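# Band a hair tie around a cable-wrapped charger

## Task

Loop the hair tie around both the charger and the cable coiled on it, centred and kept well away from either end of the charger. Every turn of cable that was coiled on the charger at the start must still be coiled there at the end, with no slack dangling, and the tie must press each turn against the charger's two wide faces. Finally the charger must rest on the desk, flat on one of its wide faces.

## Robot and tools

Robot: two six-joint arms, left_arm and right_arm, each ending in a two-finger gripper whose fingers can fold. Base positions in the scene frame: left_arm (-0.079, +0.439, 0) m, right_arm (+0.028, -0.716, 0) m, both turned only slightly about z. Cameras: cam_head_left, cam_head_right, cam_high (fixed), cam_left_wrist, cam_right_wrist (carried); each image is 672x504.

Frames. Scene frame: origin at table-top height, halfway between the nominal bases, +z up, +x out over the table, left_arm on the +y side. Table and fixed cameras use it. Every hand pose, velocity, target and offset of an arm is in that arm's own base frame, and rotations turn about the Hand target's position. Gripper axes: +z points along the fingers, y is the opening direction. end_effector_position is the spot between the pads when closed; fingertips stick out about 33 mm past it (only about 9 mm when fully open).

The 18-number row (used by execute_actions and move): first left_arm dx, dy, dz, rx, ry, rz, then left gripper position, force_limit, speed; then the same nine for right_arm. All values lie in [-1, 1], and both arms must be filled even if one stays still. dx..rz are an offset, not a pose: measured from the arm's Hand target at the start of that action or move, along its base axes. 1.0 equals 0.6 m or 180 degrees; rx, ry, rz form one rotation vector. Six zeros means hold (or go back to) the current Hand target. Sending an offset again moves further. Gripper numbers are absolute: position +1 is 140 mm open, about -0.8 makes the pads touch, -1 closes until blocked. force_limit -1 gives roughly 14 N, 0 about 40 N, +1 about 58 N for a slow close on a part up to 40 mm; a faster close squeezes harder. speed -1 about 30 mm/s, 0 about 140, +1 about 250. Both start at +1. To leave a gripper unchanged, repeat its last three numbers; 0 is a real command.

execute_actions(actions, cameras): actions is a list of actions; each is a table of up to 15 rows, one per 1/30 s step; missing rows repeat the last row. Each row is counted from the action's starting Hand target, not the prior row. An empty list returns images and full state. cameras: list of names, ["all"] or [].

move(target, speed, blend, stop_force, zero, blocking, cameras): straight-line path per arm. target is one row or a list of up to 15 rows, all offsets from the same starting Hand targets. speed is path top speed in m/s, 0.002 to 2, default 0.25 (turns at twice that in rad/s); one value or one per target. blend in m rounds corners in a list; 0 stops at each. stop_force 10 to 80 N ends an arm's path on a push against its travel; it still presses afterwards, so go slowly. Do not rely on it while the gripper rotates or near straight or far-reaching poses; omit it when backing off a contact. zero (default true) re-zeroes the force reading first. blocking=false returns early (not with stop_force). A move stops after 10 s and never avoids obstacles. Its result adds a move: line (done, off_target, moving, held, fault) and limits (paced = pose clipped, held = steps withheld).

wait(seconds 0 to 10). stop brakes a running move. zoom_image(camera, region [x0, y0, x1, y1] in pixels, at most 504 by 504) enlarges the newest image. clear_fault(arm) clears a torque or force fault reported earlier. finished_scene(scene = current scene number) ends the scene for good.

Results: end_effector_position (m), quat_wxyz, velocities, Hand target (next offsets start here; the gripper may rest short, so resend the gap), Tool commands, object_status (0 moving, 1 blocked opening, 2 blocked closing = probably holding, 3 reached position or pads met), position_measured in counts (3 open, 75 about 100 mm, 139 about 60 mm, 200 about 20 mm, 230 pads met), joint torques, external torques and flange force (noisy, include held weight). Joint velocities may read within noise.

Motion: each step the command is clipped to 70 mm and 16 degrees from the measured pose, so one action may fall short. Do not sweep a gripper near its own base. A clearance check can hold back commands that bring the arms close; still avoid arm-to-arm contact and never close one gripper on the other's fingers.

Gripping: hold parts in the outer quarter of the pads; deeper grips let fingers fold and hold unpredictably, and fingertips pushed into a surface fold. To squeeze harder, raise force_limit and change position slightly (-1 to -0.98); to soften, reopen and close slowly.

Avoid: anything falling or leaving the table, drops, releasing moving parts, fast impacts, pressing a target past firm contact (stiff arms fault). Faults: contact torque over the joint limits (waist and shoulder 299, elbow 140, wrist joints 39.6 N m) or 144 N external force stops the arm until clear_fault; release a grip first if it pins the arm. Long loads or stretched poses heat motors; a MOTOR HOT line warns of a braking stop lasting 30 to 60 s.

Each tool is called after ">>>" as name([rows], argument=value, ...), one row to a line, values as JSON.

## Session

>>> execute_actions(actions=[])

Scene clock: 0.00 s.
left_arm: end_effector_position=(+0.8873, -0.3395, +0.1924) position_measured=3 object_status=3 end_effector_quat_wxyz=(-0.196, +0.785, -0.132, +0.573) | right_arm: end_effector_position=(+0.8566, +0.4731, +0.2824) position_measured=3 object_status=3 end_effector_quat_wxyz=(-0.119, +0.621, +0.308, +0.711)
Joint positions: left_arm=[-0.651 0.523 1.867 1.979 0.867 -0.368] | right_arm=[0.389 0.49 1.958 -0.296 -0.94 1.463]
Joint velocities: within noise
Joint torques (N m): no reading
External joint torques (N m): no reading
Flange force (N): no reading
Hand target: left_arm +0.8873, -0.3395, +0.1924; -0.196, +0.785, -0.132, +0.573 | right_arm +0.8566, +0.4731, +0.2824; -0.119, +0.621, +0.308, +0.711
Tool commands: left_gripper/position=+1.0 left_gripper/force_limit=+1.0 left_gripper/speed=+1.0 right_gripper/position=+1.0 right_gripper/force_limit=+1.0 right_gripper/speed=+1.0

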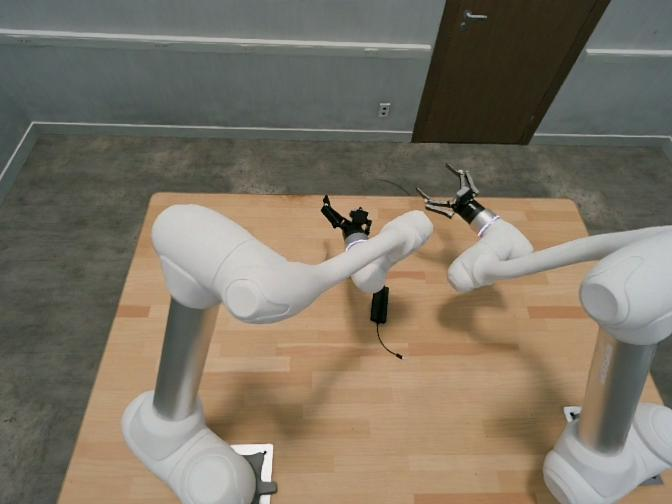

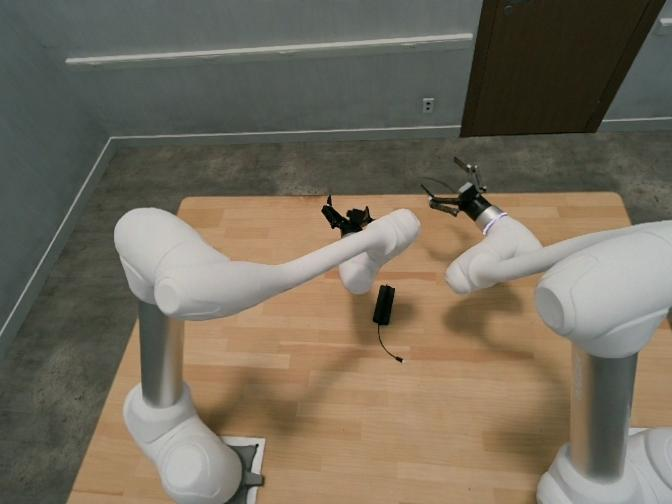

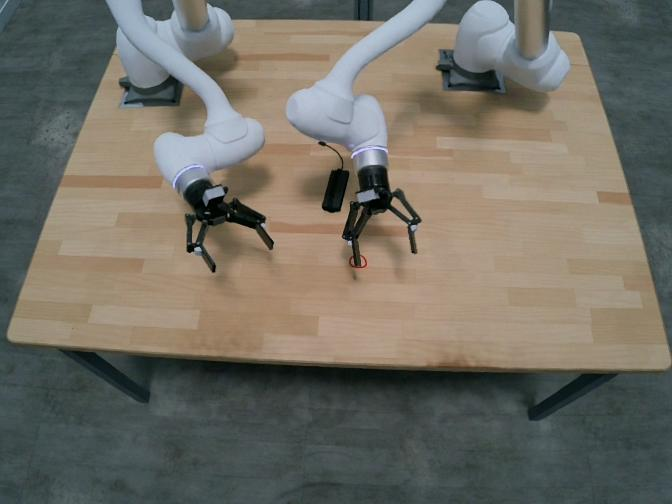

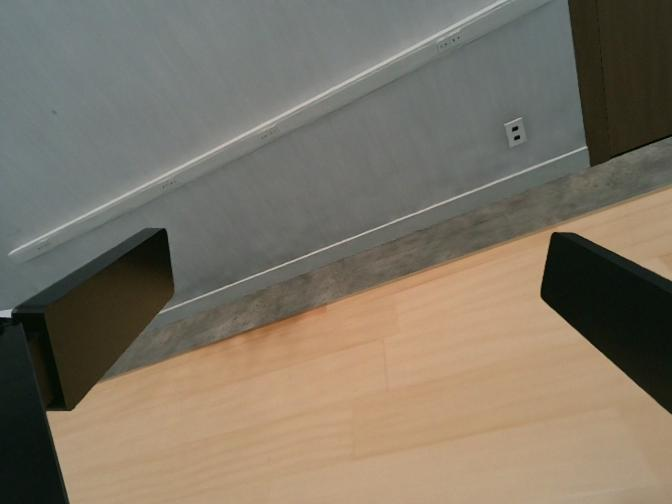

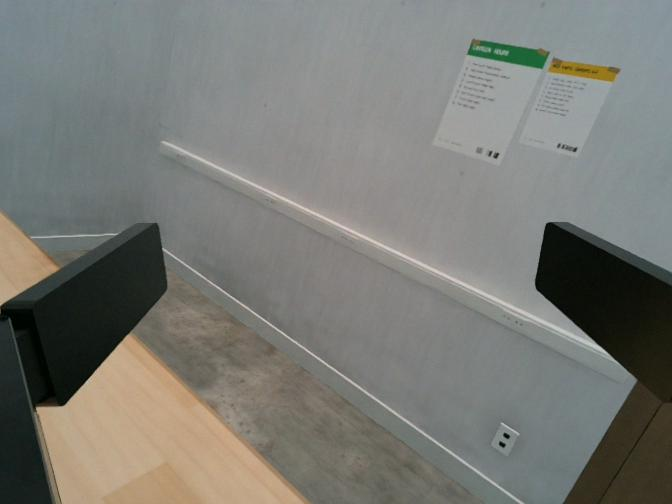

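>>> zoom_image(camera="cam_high", region=[290, 130, 430, 280])

>>> zoom_image(camera="cam_head_left", region=[330, 260, 430, 370])

Scaled by 3.360.

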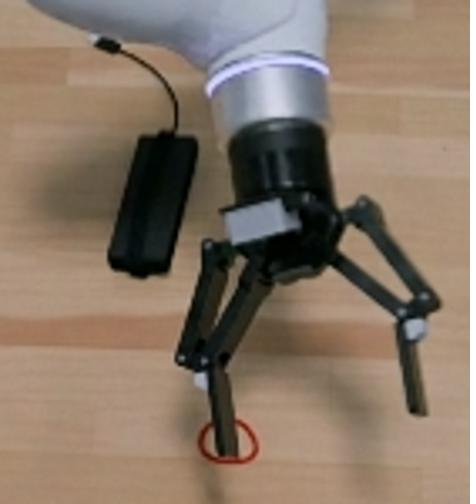

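Scaled by 4.582.

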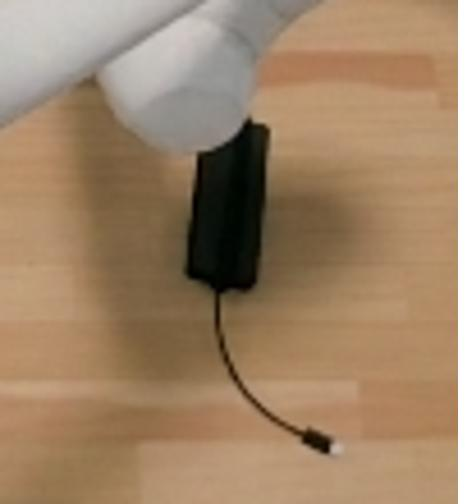

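>>> move(target=[-0.18,-0.08,0.263,-0.067,0.408,0,1,1,1,-0.45,-0.05,0.1,-0.319,0.4,0,1,1,1], cameras=["all"])

Scene clock: 25.90 s.
left_arm: end_effector_position=(+0.7793, -0.3875, +0.3503) position_measured=3 object_status=3 end_effector_quat_wxyz=(+0.000, +0.986, -0.166, +0.001) | right_arm: end_effector_position=(+0.5866, +0.4431, +0.3424) position_measured=3 object_status=3 end_effector_quat_wxyz=(+0.023, +0.884, +0.466, +0.006)
Joint positions: left_arm=[-0.501 0.523 1.059 0.001 1.557 1.402] | right_arm=[0.621 0.292 1.407 -0.047 1.437 1.228]
Joint torques (N m): left_arm=[-1.26 -96.19 -41.1 4.19 0.16 0.34] | right_arm=[-2.04 -74.55 -41.39 4.75 -0.36 -0.29]
External joint torques (N m): left_arm=[0.92 1.18 -1.48 0.19 -0.22 -0.34] | right_arm=[2.05 1.92 -0.84 -0.53 0.29 0.29]
Flange force (N): left_arm=[6.3 0.1 -2.2] | right_arm=[5.9 -1.5 -1.5]
Hand target: left_arm +0.7793, -0.3875, +0.3502; +0.000, +0.986, -0.166, +0.001 | right_arm +0.5866, +0.4431, +0.3424; +0.023, +0.884, +0.466, +0.006
Off the commanded pose: left_arm 0.000 m, 0 deg | right_arm 0.000 m, 0 deg.
move: done; limits=paced

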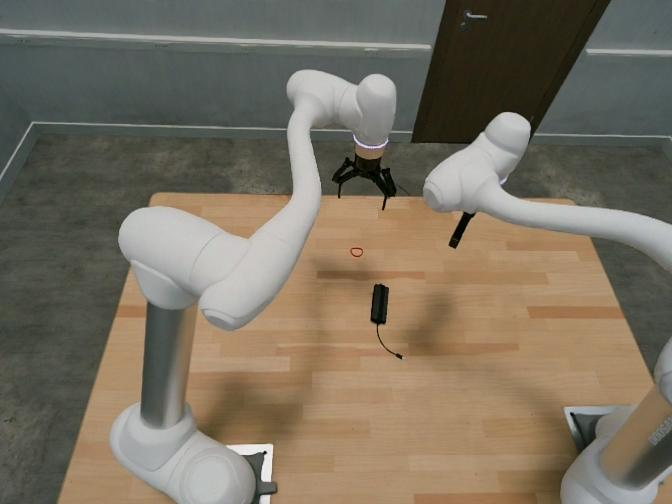

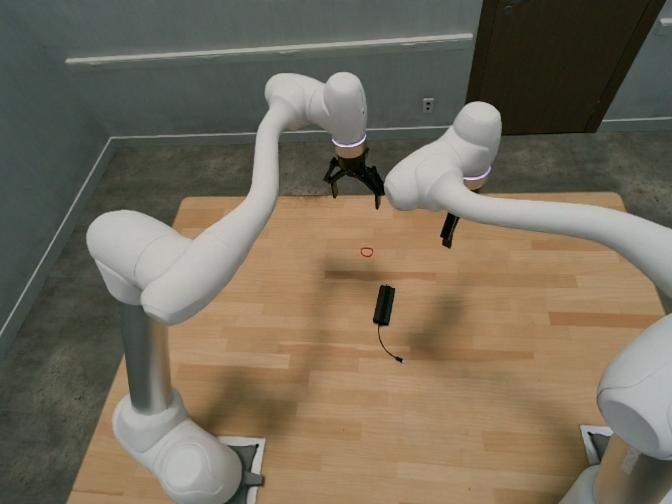

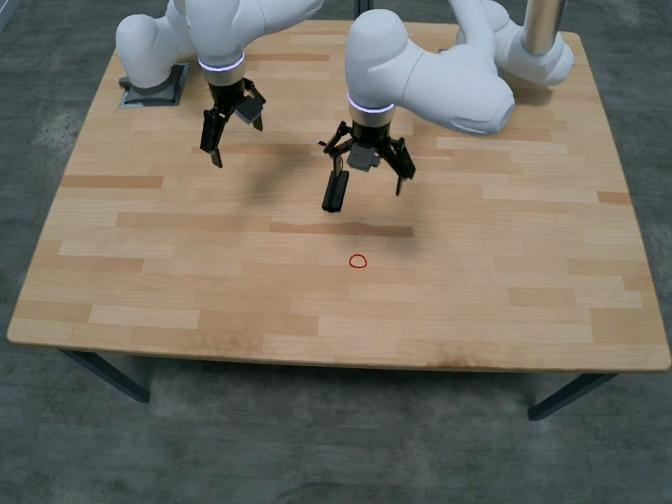

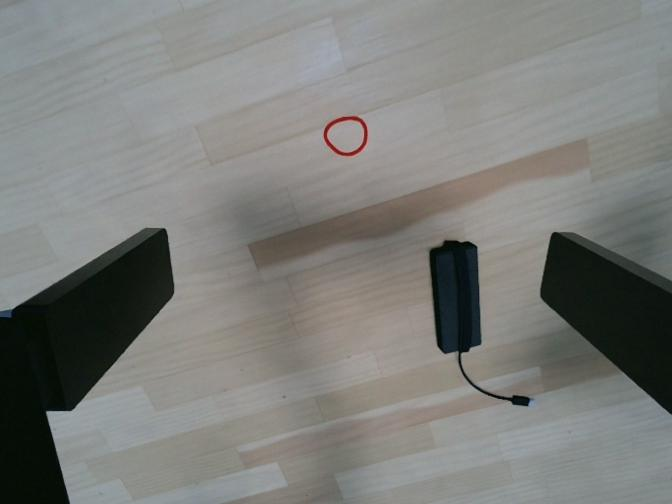

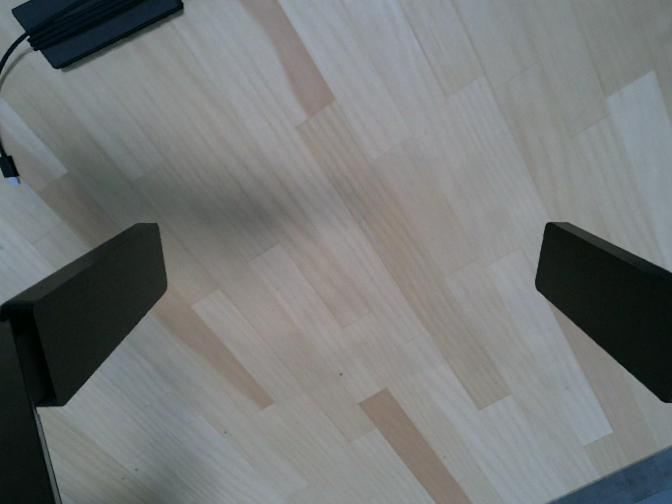

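>>> zoom_image(camera="cam_left_wrist", region=[290, 100, 550, 420])

>>> zoom_image(camera="cam_right_wrist", region=[0, 0, 200, 190])

Scaled by 1.575.

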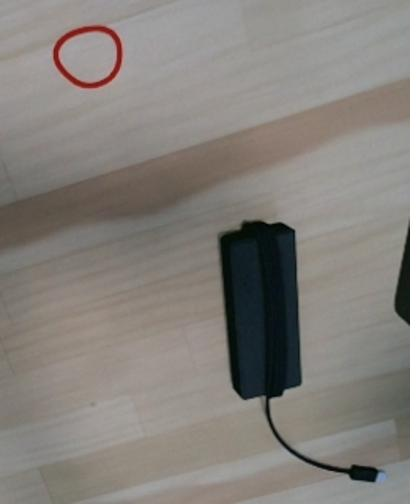

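Scaled by 2.520.

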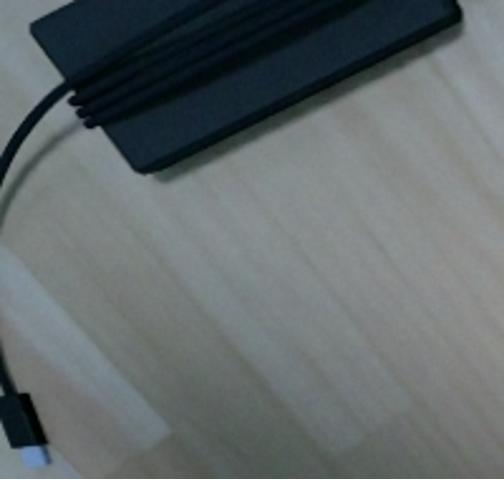

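>>> move(target=[0,0,-0.16667,0,0,0,1,1,1,-0.1,-0.0,0,0,0,0,1,1,1], cameras=["cam_left_wrist"])

>>> move(target=[0.0833,0,0,0,0,0,1,1,1,-0.0,-0.0,0,0,0,0,1,1,1], cameras=["cam_left_wrist","cam_high"])

Scene clock: 36.63 s.
left_arm: end_effector_position=(+0.7793, -0.3875, +0.2503) position_measured=3 object_status=3 end_effector_quat_wxyz=(+0.000, +0.986, -0.166, +0.001) | right_arm: end_effector_position=(+0.5266, +0.4431, +0.3424) position_measured=3 object_status=3 end_effector_quat_wxyz=(+0.023, +0.884, +0.466, +0.006)
Joint positions: left_arm=[-0.501 0.541 1.212 0.001 1.386 1.402] | right_arm=[0.672 0.218 1.502 -0.047 1.418 1.279]
Joint torques (N m): left_arm=[-1.31 -96.58 -40.6 4.19 0.2 0.32] | right_arm=[-1.93 -66.5 -41.04 4.7 -0.33 -0.32]
External joint torques (N m): left_arm=[1.26 1.03 -1.17 0.09 -0.26 -0.32] | right_arm=[1.99 1.21 -1.19 -0.49 0.28 0.32]
Flange force (N): left_arm=[4.8 -0.5 -0.8] | right_arm=[5.2 -2.1 -2.1]
Hand target: left_arm +0.7793, -0.3875, +0.2502; +0.000, +0.986, -0.166, +0.001 | right_arm +0.5266, +0.4431, +0.3424; +0.023, +0.884, +0.466, +0.006
Off the commanded pose: left_arm 0.000 m, 0 deg | right_arm 0.000 m, 0 deg.
move: done
Images, in order (width x height): cam_left_wrist 672x504.

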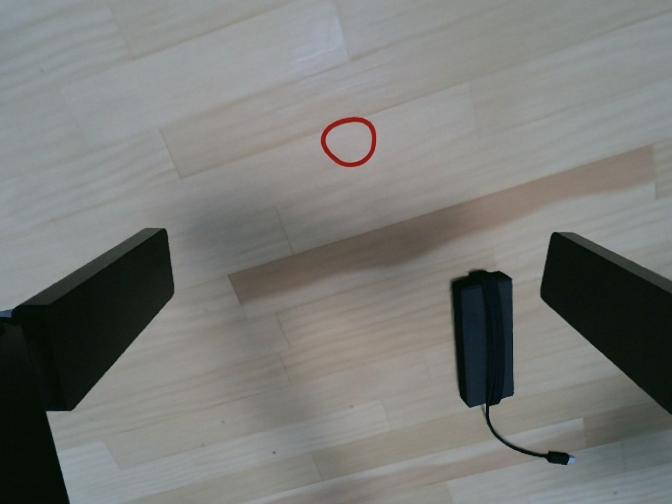

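Scene clock: 37.40 s.
left_arm: end_effector_position=(+0.8293, -0.3875, +0.2503) position_measured=3 object_status=3 end_effector_quat_wxyz=(+0.000, +0.986, -0.166, +0.001) | right_arm: end_effector_position=(+0.5266, +0.4431, +0.3424) position_measured=3 object_status=3 end_effector_quat_wxyz=(+0.023, +0.884, +0.466, +0.006)
Joint positions: left_arm=[-0.475 0.619 1.085 0.001 1.435 1.428] | right_arm=[0.672 0.218 1.502 -0.047 1.418 1.279]
Joint torques (N m): left_arm=[-1.27 -103.67 -40.36 4.26 0.14 0.28] | right_arm=[-1.96 -66.73 -41.29 4.69 -0.32 -0.31]
External joint torques (N m): left_arm=[1.22 0.91 -1.71 0.06 -0.21 -0.28] | right_arm=[1.85 1.95 -0.88 -0.49 0.26 0.31]
Flange force (N): left_arm=[6.6 -0.3 -1.8] | right_arm=[5.7 -1.7 -1.4]
Hand target: left_arm +0.8293, -0.3875, +0.2502; +0.000, +0.986, -0.166, +0.001 | right_arm +0.5266, +0.4431, +0.3424; +0.023, +0.884, +0.466, +0.006
Off the commanded pose: left_arm 0.000 m, 0 deg | right_arm 0.000 m, 0 deg.
move: done
Images, in order (width x height): cam_high 672x504, cam_left_wrist 672x504.

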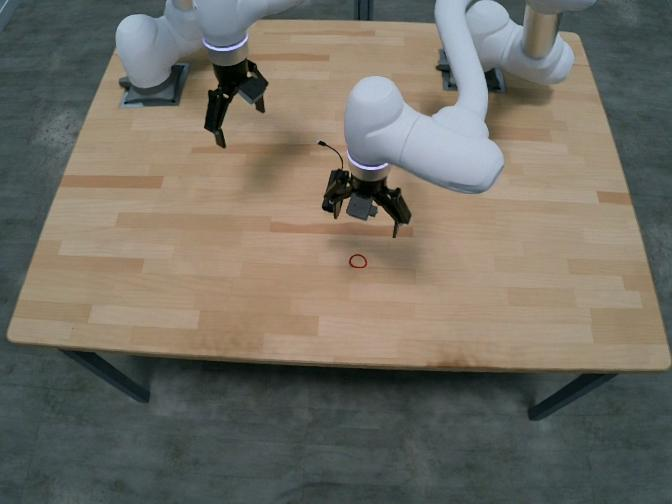

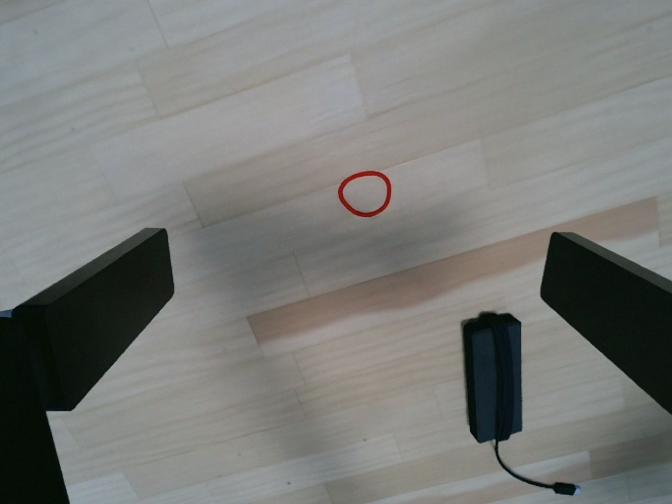

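>>> move(target=[-0.049,0.003,-0.25,0,0,0.106,-0.562,-1,0,-0.08,0.307,-0.237,0,0,0,1,1,1], cameras=["all"])

Scene clock: 104.97 s.
left_arm: end_effector_position=(+0.7999, -0.3857, +0.1003) position_measured=200 object_status=3 end_effector_quat_wxyz=(+0.000, +1.000, +0.000, +0.001) | right_arm: end_effector_position=(+0.4786, +0.6273, +0.2003) position_measured=3 object_status=3 end_effector_quat_wxyz=(+0.022, +0.884, +0.466, +0.006)
Joint positions: left_arm=[-0.489 0.642 1.326 0.002 1.172 1.081] | right_arm=[0.895 0.437 1.465 -0.048 1.247 1.511]
Joint torques (N m): left_arm=[-1.28 -102.88 -37.92 3.97 0.19 0.31] | right_arm=[-2.09 -88 -39.45 4.48 -0.3 -0.29]
External joint torques (N m): left_arm=[1.32 0.9 -1.29 0.07 -0.25 -0.31] | right_arm=[1.97 2.87 -0.99 -0.46 0.26 0.29]
Flange force (N): left_arm=[4.6 1.0 -0.1] | right_arm=[7.1 -2.6 -0.2]
Hand target: left_arm +0.7999, -0.3857, +0.1002; +0.000, +1.000, +0.000, +0.001 | right_arm +0.4786, +0.6273, +0.2002; +0.023, +0.884, +0.466, +0.006
Off the commanded pose: left_arm 0.000 m, 0 deg | right_arm 0.000 m, 0 deg.
move: done

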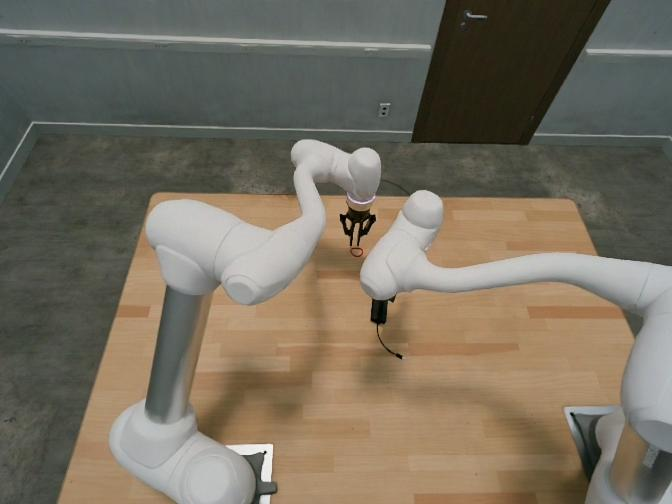

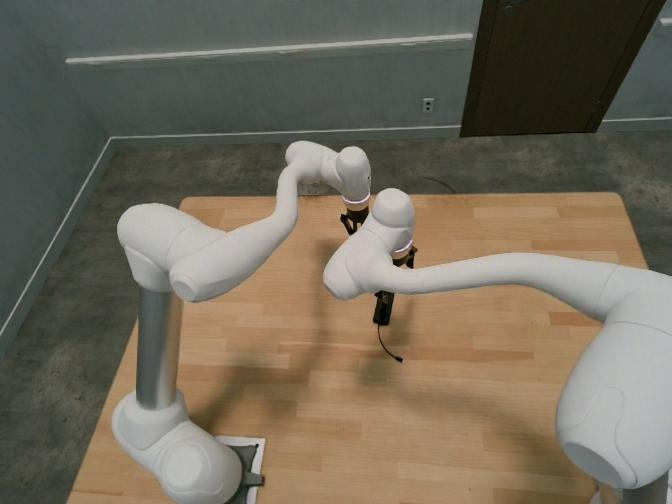

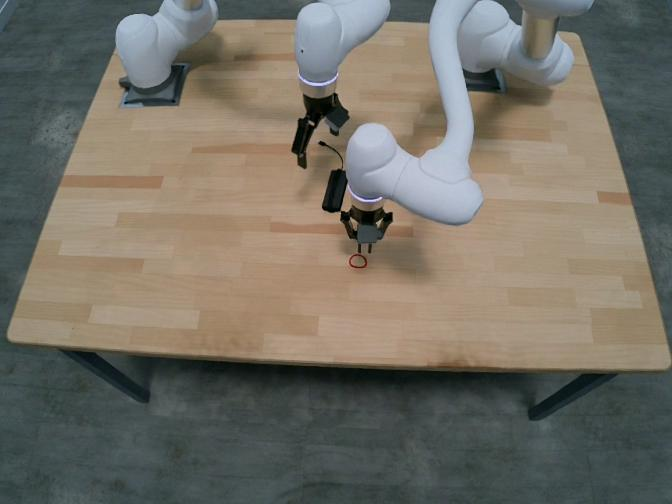

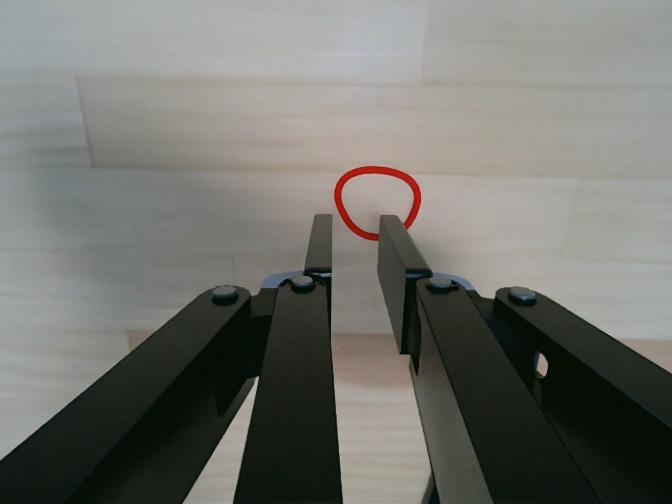

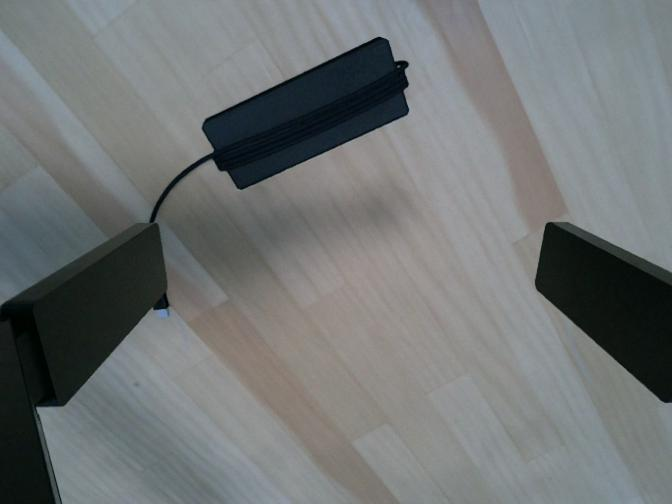

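>>> zoom_image(camera="cam_right_wrist", region=[140, 20, 420, 230])

>>> zoom_image(camera="cam_left_wrist", region=[260, 140, 460, 290])

Scaled by 1.800.

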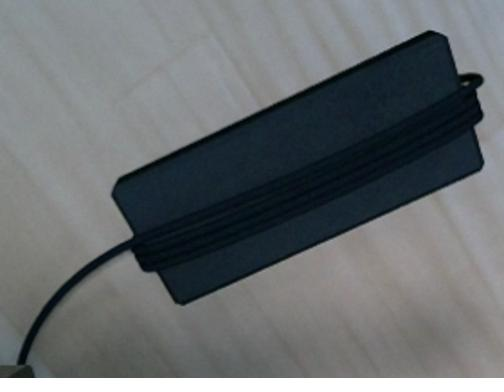

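Scaled by 2.520.

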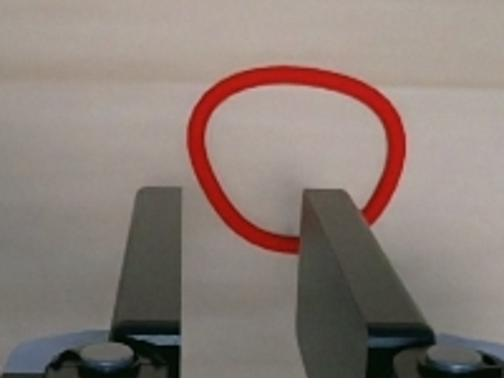

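>>> move(target=[0.01,0.12,-0.08,0,0,0,-1,-1,0,0,0,0,0,0,0,1,1,1])

>>> move(target=[0,0,-0.05,0,0,0,-1,-1,0,0,0,0,0,0,0,1,1,1], speed=0.006, stop_force=10)

Scene clock: 121.57 s.
left_arm: end_effector_position=(+0.8059, -0.3137, +0.0523) position_measured=233 object_status=3 end_effector_quat_wxyz=(+0.000, +1.000, +0.000, +0.001) | right_arm: end_effector_position=(+0.4786, +0.6273, +0.2002) position_measured=3 object_status=3 end_effector_quat_wxyz=(+0.023, +0.884, +0.466, +0.006)
Joint positions: left_arm=[-0.412 0.641 1.422 0.002 1.076 1.158] | right_arm=[0.895 0.437 1.465 -0.048 1.247 1.511]
Joint torques (N m): left_arm=[-1.48 -101.58 -35.92 3.77 0.18 0.31] | right_arm=[-2.29 -87.35 -39.42 4.47 -0.29 -0.3]
External joint torques (N m): left_arm=[2.13 1.01 -1.67 0.13 -0.24 -0.31] | right_arm=[2.39 3.26 -0.48 -0.48 0.26 0.31]
Flange force (N): left_arm=[5.9 0.0 0.0] | right_arm=[6.5 -3.2 0.6]
Hand target: left_arm +0.8059, -0.3137, +0.0522; +0.000, +1.000, +0.000, +0.001 | right_arm +0.4786, +0.6273, +0.2002; +0.023, +0.884, +0.466, +0.006
Off the commanded pose: left_arm 0.000 m, 0 deg | right_arm 0.000 m, 0 deg.
move: done

Scene clock: 125.13 s.
left_arm: end_effector_position=(+0.8059, -0.3137, +0.0345) position_measured=233 object_status=3 end_effector_quat_wxyz=(+0.000, +1.000, +0.000, +0.001) | right_arm: end_effector_position=(+0.4786, +0.6273, +0.2002) position_measured=3 object_status=3 end_effector_quat_wxyz=(+0.023, +0.884, +0.466, +0.006)
Joint positions: left_arm=[-0.412 0.655 1.434 0.002 1.05 1.158] | right_arm=[0.895 0.437 1.465 -0.048 1.247 1.511]
Joint torques (N m): left_arm=[-1.52 -87.88 -30.62 3.7 -1.39 0.31] | right_arm=[-1.95 -87.28 -39.51 4.45 -0.3 -0.28]
External joint torques (N m): left_arm=[1.39 -13.02 -6.36 0.1 1.33 -0.31] | right_arm=[2.22 2.53 -0.68 -0.44 0.27 0.28]
Flange force (N): left_arm=[-0.4 -1.5 -16.4] | right_arm=[5.9 -3.0 0.0]
Hand target: left_arm +0.8059, -0.3137, +0.0345; +0.000, +1.000, +0.000, +0.001 (not the last commanded pose) | right_arm +0.4786, +0.6273, +0.2002; +0.023, +0.884, +0.466, +0.006
Off the commanded pose: left_arm 0.012 m, 0 deg | right_arm 0.000 m, 0 deg.
move: contact (left_arm)

>>> move([
  [0,0,0.058,0,0,0,-1,-1,0,0,0,0,0,0,0,1,1,1],
  [0,-0.110,0.058,0,0,0,-0.562,-1,0,0,0,0,0,0,0,1,1,1],
], speed=0.1, cameras=["cam_left_wrist"])

>>> zoom_image(camera="cam_left_wrist", region=[260, 140, 460, 290])

Scene clock: 130.93 s.
left_arm: end_effector_position=(+0.8059, -0.3797, +0.0693) position_measured=200 object_status=0 end_effector_quat_wxyz=(+0.000, +1.000, +0.000, +0.001) | right_arm: end_effector_position=(+0.4786, +0.6273, +0.2002) position_measured=3 object_status=3 end_effector_quat_wxyz=(+0.023, +0.884, +0.466, +0.006)
Joint positions: left_arm=[-0.48 0.667 1.343 0.002 1.13 1.09] | right_arm=[0.895 0.437 1.465 -0.048 1.247 1.511]
Joint torques (N m): left_arm=[-0.99 -104.2 -36.95 3.89 0.15 0.28] | right_arm=[-1.99 -87.25 -39.43 4.49 -0.29 -0.32]
External joint torques (N m): left_arm=[1.22 0.72 -1.58 0.09 -0.21 -0.28] | right_arm=[1.92 2 -0.84 -0.48 0.27 0.32]
Flange force (N): left_arm=[5.0 1.2 -0.3] | right_arm=[5.4 -2.6 -0.5]
Hand target: left_arm +0.8059, -0.3797, +0.0693; +0.000, +1.000, +0.000, +0.001 | right_arm +0.4786, +0.6273, +0.2002; +0.023, +0.884, +0.466, +0.006
Off the commanded pose: left_arm 0.000 m, 0 deg | right_arm 0.000 m, 0 deg.
move: done
Images, in order (width x height): cam_left_wrist 672x504.

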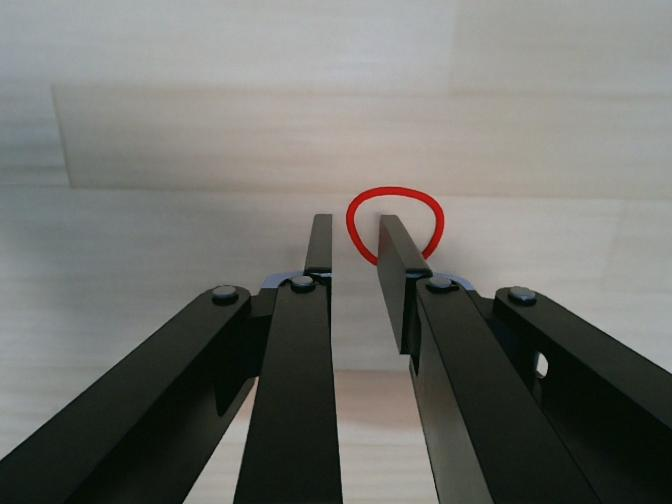

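Scaled by 2.520.

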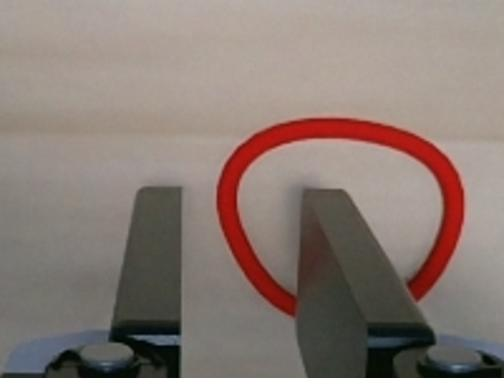

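>>> move([
  [-0.005,-0.001,-0.02,0,0,0,-0.514,-1,0,0,0,0,0,0,0,1,1,1],
  [-0.005,-0.001,-0.0565,0,0,0,-0.514,-1,0,0,0,0,0,0,0,1,1,1],
], speed=0.05, cameras=["cam_left_wrist"])

>>> zoom_image(camera="cam_left_wrist", region=[260, 140, 460, 290])

Scene clock: 137.90 s.
left_arm: end_effector_position=(+0.8029, -0.3803, +0.0354) position_measured=194 object_status=3 end_effector_quat_wxyz=(+0.000, +1.000, +0.000, +0.001) | right_arm: end_effector_position=(+0.4786, +0.6273, +0.2002) position_measured=3 object_status=3 end_effector_quat_wxyz=(+0.023, +0.884, +0.466, +0.006)
Joint positions: left_arm=[-0.482 0.689 1.373 0.002 1.078 1.088] | right_arm=[0.895 0.437 1.465 -0.048 1.247 1.511]
Joint torques (N m): left_arm=[-1.29 -104.94 -36.25 3.78 0.14 0.3] | right_arm=[-1.95 -87.2 -39.62 4.5 -0.28 -0.31]
External joint torques (N m): left_arm=[0.77 1.27 -1.16 0.07 -0.19 -0.3] | right_arm=[2.18 2.58 -0.62 -0.47 0.24 0.31]
Flange force (N): left_arm=[4.4 1.5 0.5] | right_arm=[5.8 -3.0 0.1]
Hand target: left_arm +0.8029, -0.3803, +0.0354; +0.000, +1.000, +0.000, +0.001 | right_arm +0.4786, +0.6273, +0.2002; +0.023, +0.884, +0.466, +0.006
Off the commanded pose: left_arm 0.000 m, 0 deg | right_arm 0.000 m, 0 deg.
move: done
Images, in order (width x height): cam_left_wrist 672x504.

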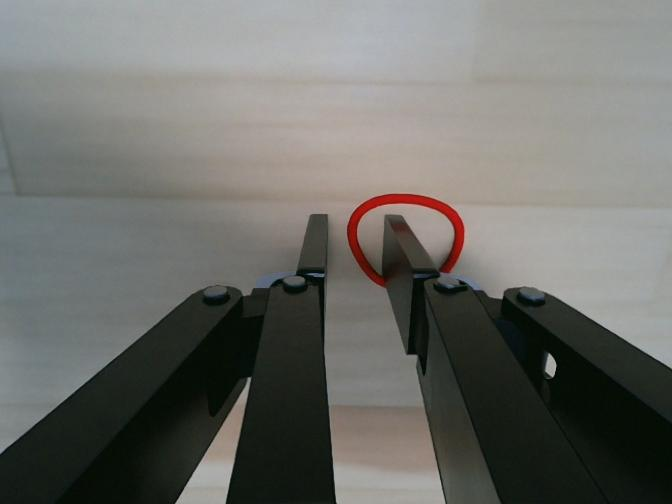

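Scaled by 2.520.

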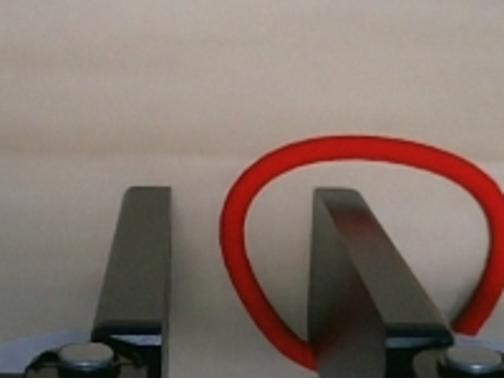

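>>> move(target=[0,0,0,0,0,0,-1,-1,-1,0,0,0,0,0,0,1,1,1], cameras=["cam_left_wrist"])

>>> zoom_image(camera="cam_left_wrist", region=[260, 140, 460, 290])

Scene clock: 141.07 s.
left_arm: end_effector_position=(+0.8029, -0.3803, +0.0354) position_measured=225 object_status=2 end_effector_quat_wxyz=(+0.000, +1.000, +0.000, +0.001) | right_arm: end_effector_position=(+0.4786, +0.6273, +0.2002) position_measured=3 object_status=3 end_effector_quat_wxyz=(+0.023, +0.884, +0.466, +0.006)
Joint positions: left_arm=[-0.482 0.689 1.373 0.002 1.078 1.088] | right_arm=[0.895 0.437 1.465 -0.048 1.247 1.511]
Joint torques (N m): left_arm=[-1 -104.42 -35.99 3.71 0.14 0.29] | right_arm=[-2.14 -87.32 -39.49 4.49 -0.32 -0.32]
External joint torques (N m): left_arm=[0.87 0.15 -1.57 0.16 -0.19 -0.29] | right_arm=[1.95 2.22 -0.86 -0.47 0.28 0.32]
Flange force (N): left_arm=[4.0 1.2 -0.6] | right_arm=[5.8 -2.7 -0.4]
Hand target: left_arm +0.8029, -0.3803, +0.0354; +0.000, +1.000, +0.000, +0.001 | right_arm +0.4786, +0.6273, +0.2002; +0.023, +0.884, +0.466, +0.006
Off the commanded pose: left_arm 0.000 m, 0 deg | right_arm 0.000 m, 0 deg.
move: done
Images, in order (width x height): cam_left_wrist 672x504.

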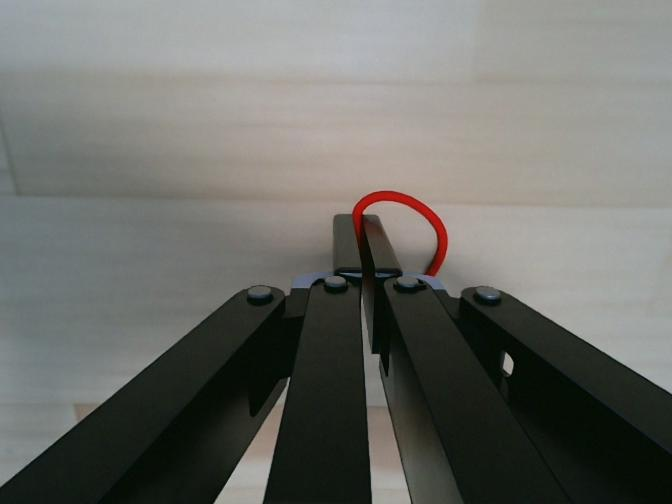

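Scaled by 2.520.

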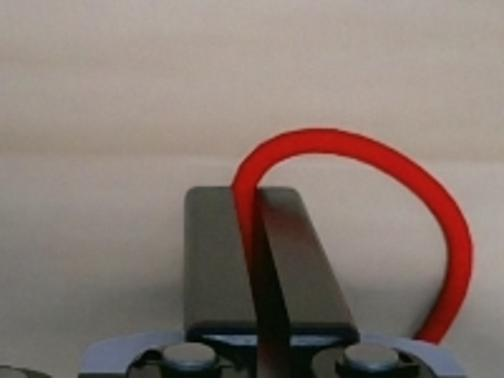

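Pinched. Lift and look; right arm backs to stand by.

>>> move(target=[0,0,0.4,0,0,0,-1,-1,-1,-0.1,-0.3,0.17,0,0,0,1,1,1], cameras=["all"])

>>> zoom_image(camera="cam_left_wrist", region=[260, 140, 460, 290])

>>> zoom_image(camera="cam_high", region=[310, 140, 430, 240])

Scene clock: 145.33 s.
left_arm: end_effector_position=(+0.8029, -0.3803, +0.2755) position_measured=225 object_status=2 end_effector_quat_wxyz=(+0.000, +1.000, +0.000, +0.001) | right_arm: end_effector_position=(+0.4186, +0.4473, +0.3022) position_measured=3 object_status=3 end_effector_quat_wxyz=(+0.023, +0.884, +0.466, +0.006)
Joint positions: left_arm=[-0.482 0.565 1.127 0.002 1.447 1.089] | right_arm=[0.787 0.114 1.699 -0.048 1.331 1.399]
Joint torques (N m): left_arm=[-1.31 -100.5 -41.07 4.27 0.17 0.31] | right_arm=[-2.12 -53.99 -40.52 4.6 -0.3 -0.32]
External joint torques (N m): left_arm=[2.08 1.71 -1.24 0.12 -0.22 -0.31] | right_arm=[2.2 0.59 -0.97 -0.47 0.25 0.32]
Flange force (N): left_arm=[6.6 0.9 -1.1] | right_arm=[3.4 -3.6 -1.7]
Hand target: left_arm +0.8029, -0.3803, +0.2754; +0.000, +1.000, +0.000, +0.001 | right_arm +0.4186, +0.4473, +0.3022; +0.023, +0.884, +0.466, +0.006
Off the commanded pose: left_arm 0.000 m, 0 deg | right_arm 0.000 m, 0 deg.
move: done

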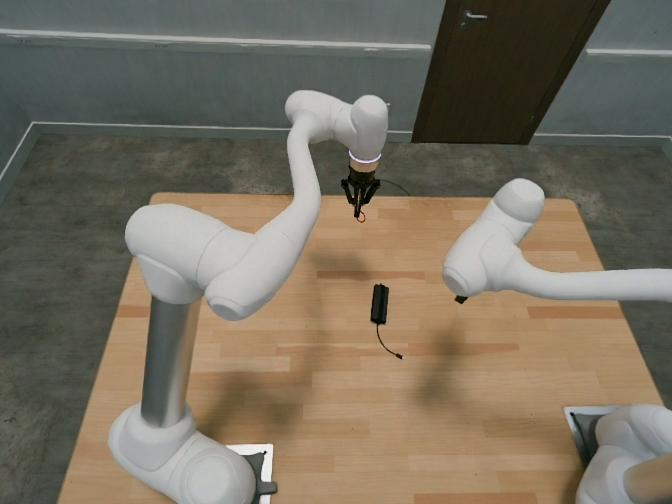

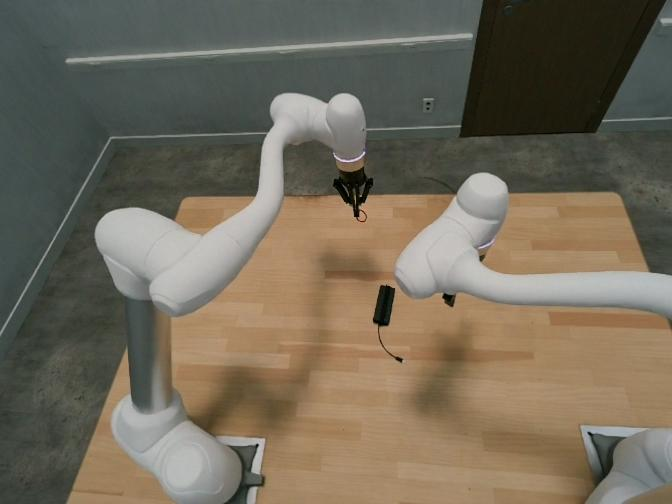

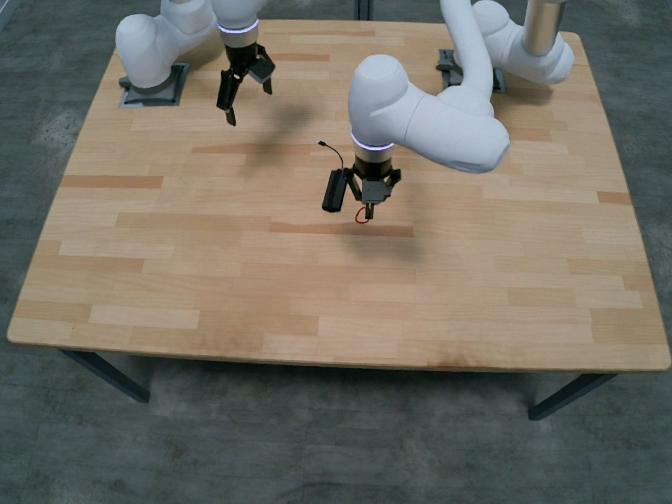

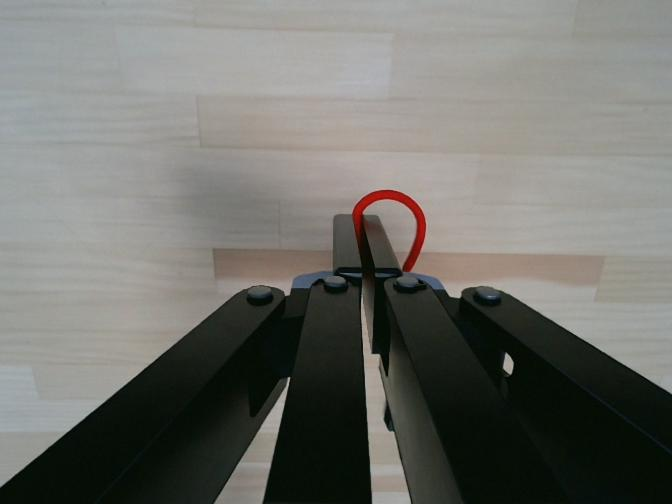

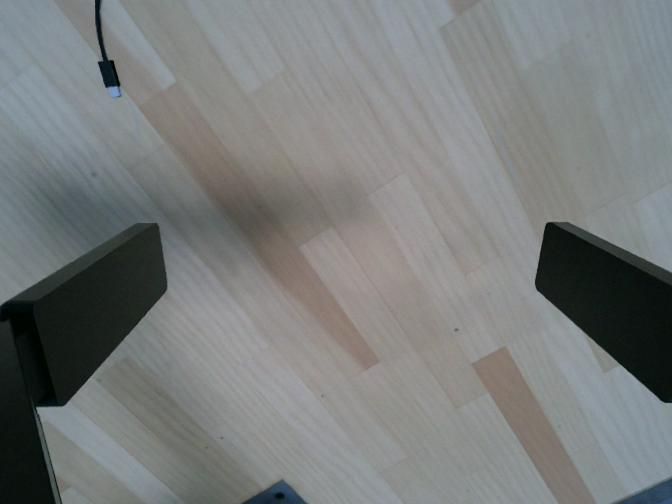

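Scaled by 2.520.

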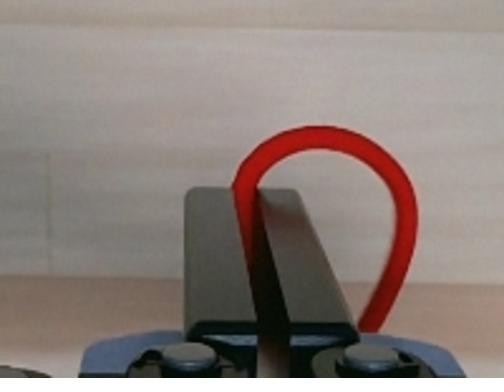

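Scaled by 4.200.

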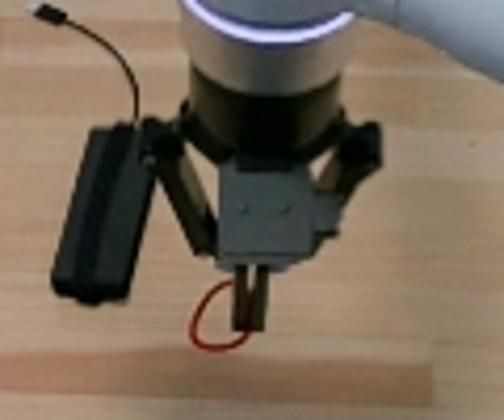

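>>> move(target=[0,0,0,0,0,0,-1,-1,-1,0.502,0.311,-0.153,0.4566,0.241,-0.241,-0.324,-1,0], cameras=["all"])

Scene clock: 163.40 s.
left_arm: end_effector_position=(+0.8029, -0.3803, +0.2754) position_measured=225 object_status=2 end_effector_quat_wxyz=(+0.000, +1.000, +0.000, +0.001) | right_arm: end_effector_position=(+0.7198, +0.6339, +0.2105) position_measured=170 object_status=3 end_effector_quat_wxyz=(+0.691, -0.723, -0.004, +0.004)
Joint positions: left_arm=[-0.482 0.566 1.127 0.002 1.447 1.089] | right_arm=[0.351 0.694 1.684 1.789 1.304 0.743]
Joint torques (N m): left_arm=[-1.44 -99.4 -40.75 4.28 0.12 0.36] | right_arm=[-2.17 -103.51 -32.89 1.55 1.81 -0.36]
External joint torques (N m): left_arm=[1.75 1 -1.44 0.08 -0.18 -0.36] | right_arm=[2.17 2.79 -0.58 -0.39 0.25 0.32]
Flange force (N): left_arm=[5.9 1.0 -1.6] | right_arm=[3.8 2.5 3.9]
Hand target: left_arm +0.8029, -0.3803, +0.2754; +0.000, +1.000, +0.000, +0.001 | right_arm +0.7198, +0.6339, +0.2104; +0.691, -0.723, -0.004, +0.004
Off the commanded pose: left_arm 0.000 m, 0 deg | right_arm 0.000 m, 0 deg.
move: done

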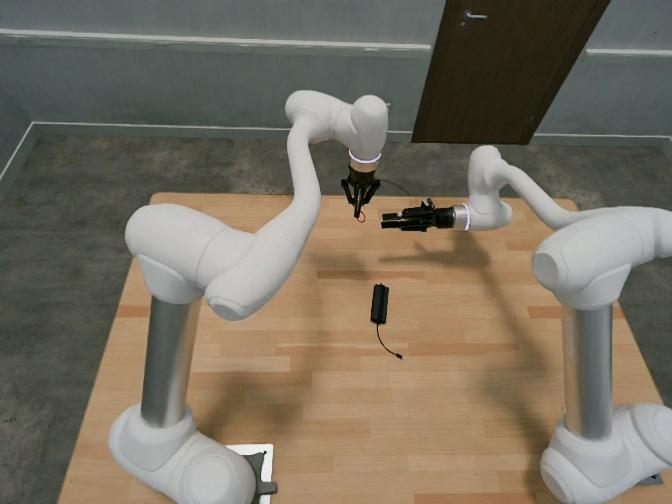

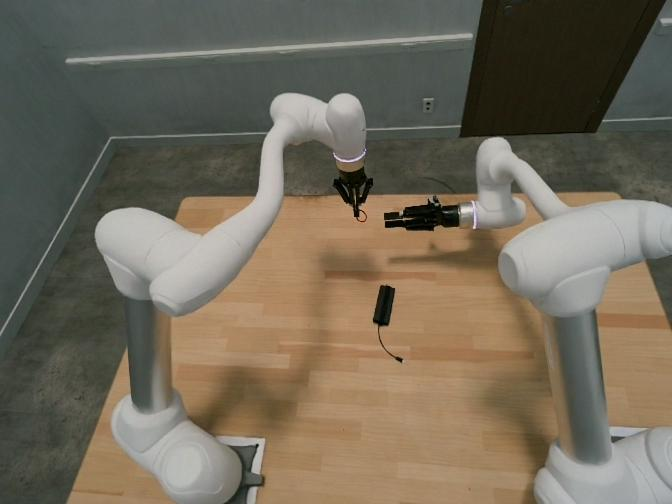

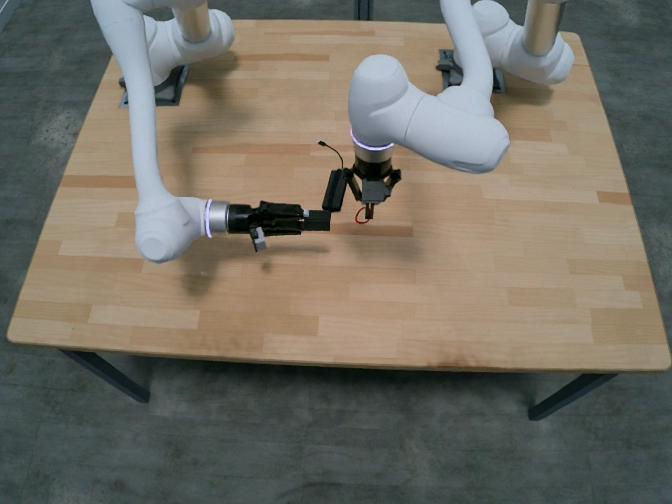

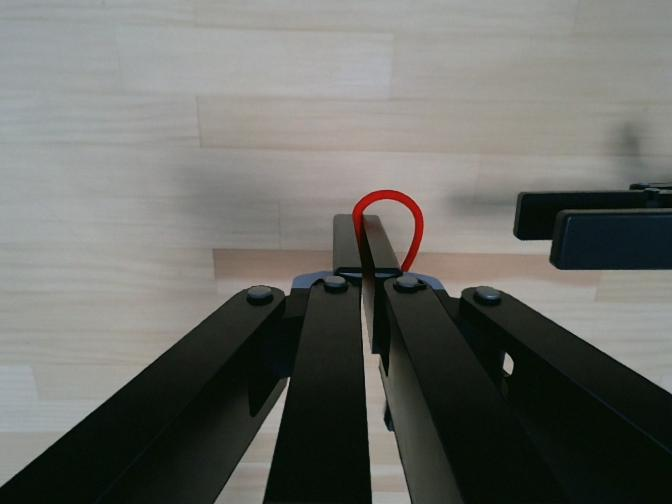

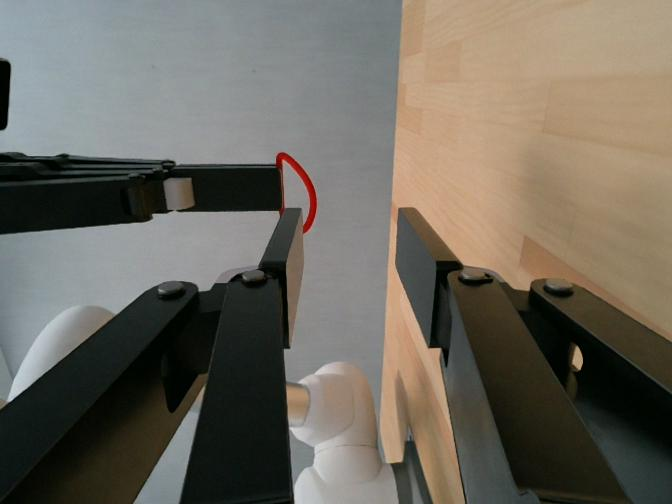

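>>> move(target=[0,0,0,0,0,0,-1,-1,-1,0.01,0.075,0.035,0,0,0,-0.324,-1,0], speed=0.1, cameras=["cam_right_wrist","cam_left_wrist"])

Scene clock: 168.53 s.
left_arm: end_effector_position=(+0.8029, -0.3803, +0.2754) position_measured=225 object_status=2 end_effector_quat_wxyz=(+0.000, +1.000, +0.000, +0.001) | right_arm: end_effector_position=(+0.7258, +0.6789, +0.2314) position_measured=170 object_status=3 end_effector_quat_wxyz=(+0.691, -0.723, -0.004, +0.004)
Joint positions: left_arm=[-0.482 0.566 1.127 0.002 1.447 1.089] | right_arm=[0.401 0.697 1.624 1.81 1.257 0.792]
Joint torques (N m): left_arm=[-1.36 -99.27 -40.83 4.3 0.2 0.29] | right_arm=[-2.04 -105.7 -34.26 1.49 1.7 -0.35]
External joint torques (N m): left_arm=[1.58 0.95 -1.34 0.05 -0.26 -0.29] | right_arm=[1.85 3.07 -0.92 -0.35 0.27 0.3]
Flange force (N): left_arm=[5.4 1.0 -1.3] | right_arm=[5.0 2.5 4.2]
Hand target: left_arm +0.8029, -0.3803, +0.2754; +0.000, +1.000, +0.000, +0.001 | right_arm +0.7258, +0.6789, +0.2314; +0.691, -0.723, -0.004, +0.004
Off the commanded pose: left_arm 0.000 m, 0 deg | right_arm 0.000 m, 0 deg.
move: done
Images, in order (width x height): cam_left_wrist 672x504, cam_right_wrist 672x504.

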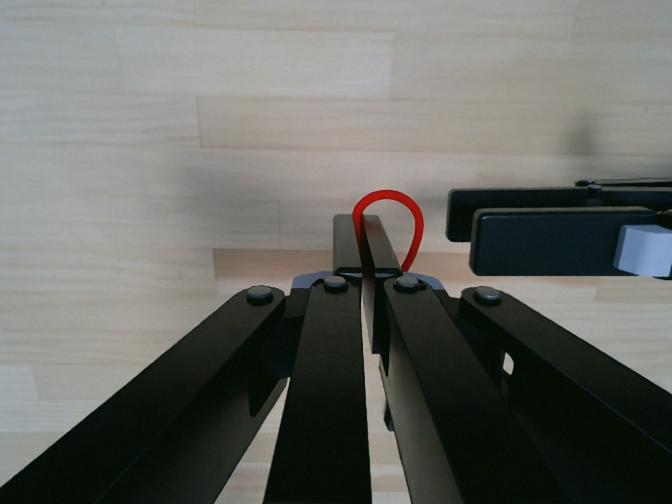

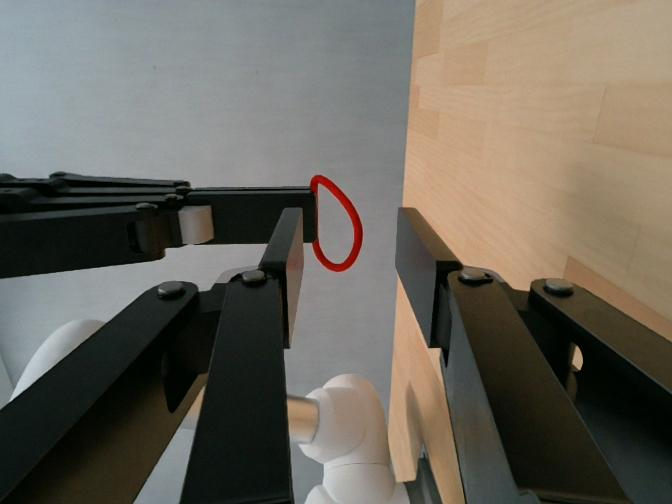

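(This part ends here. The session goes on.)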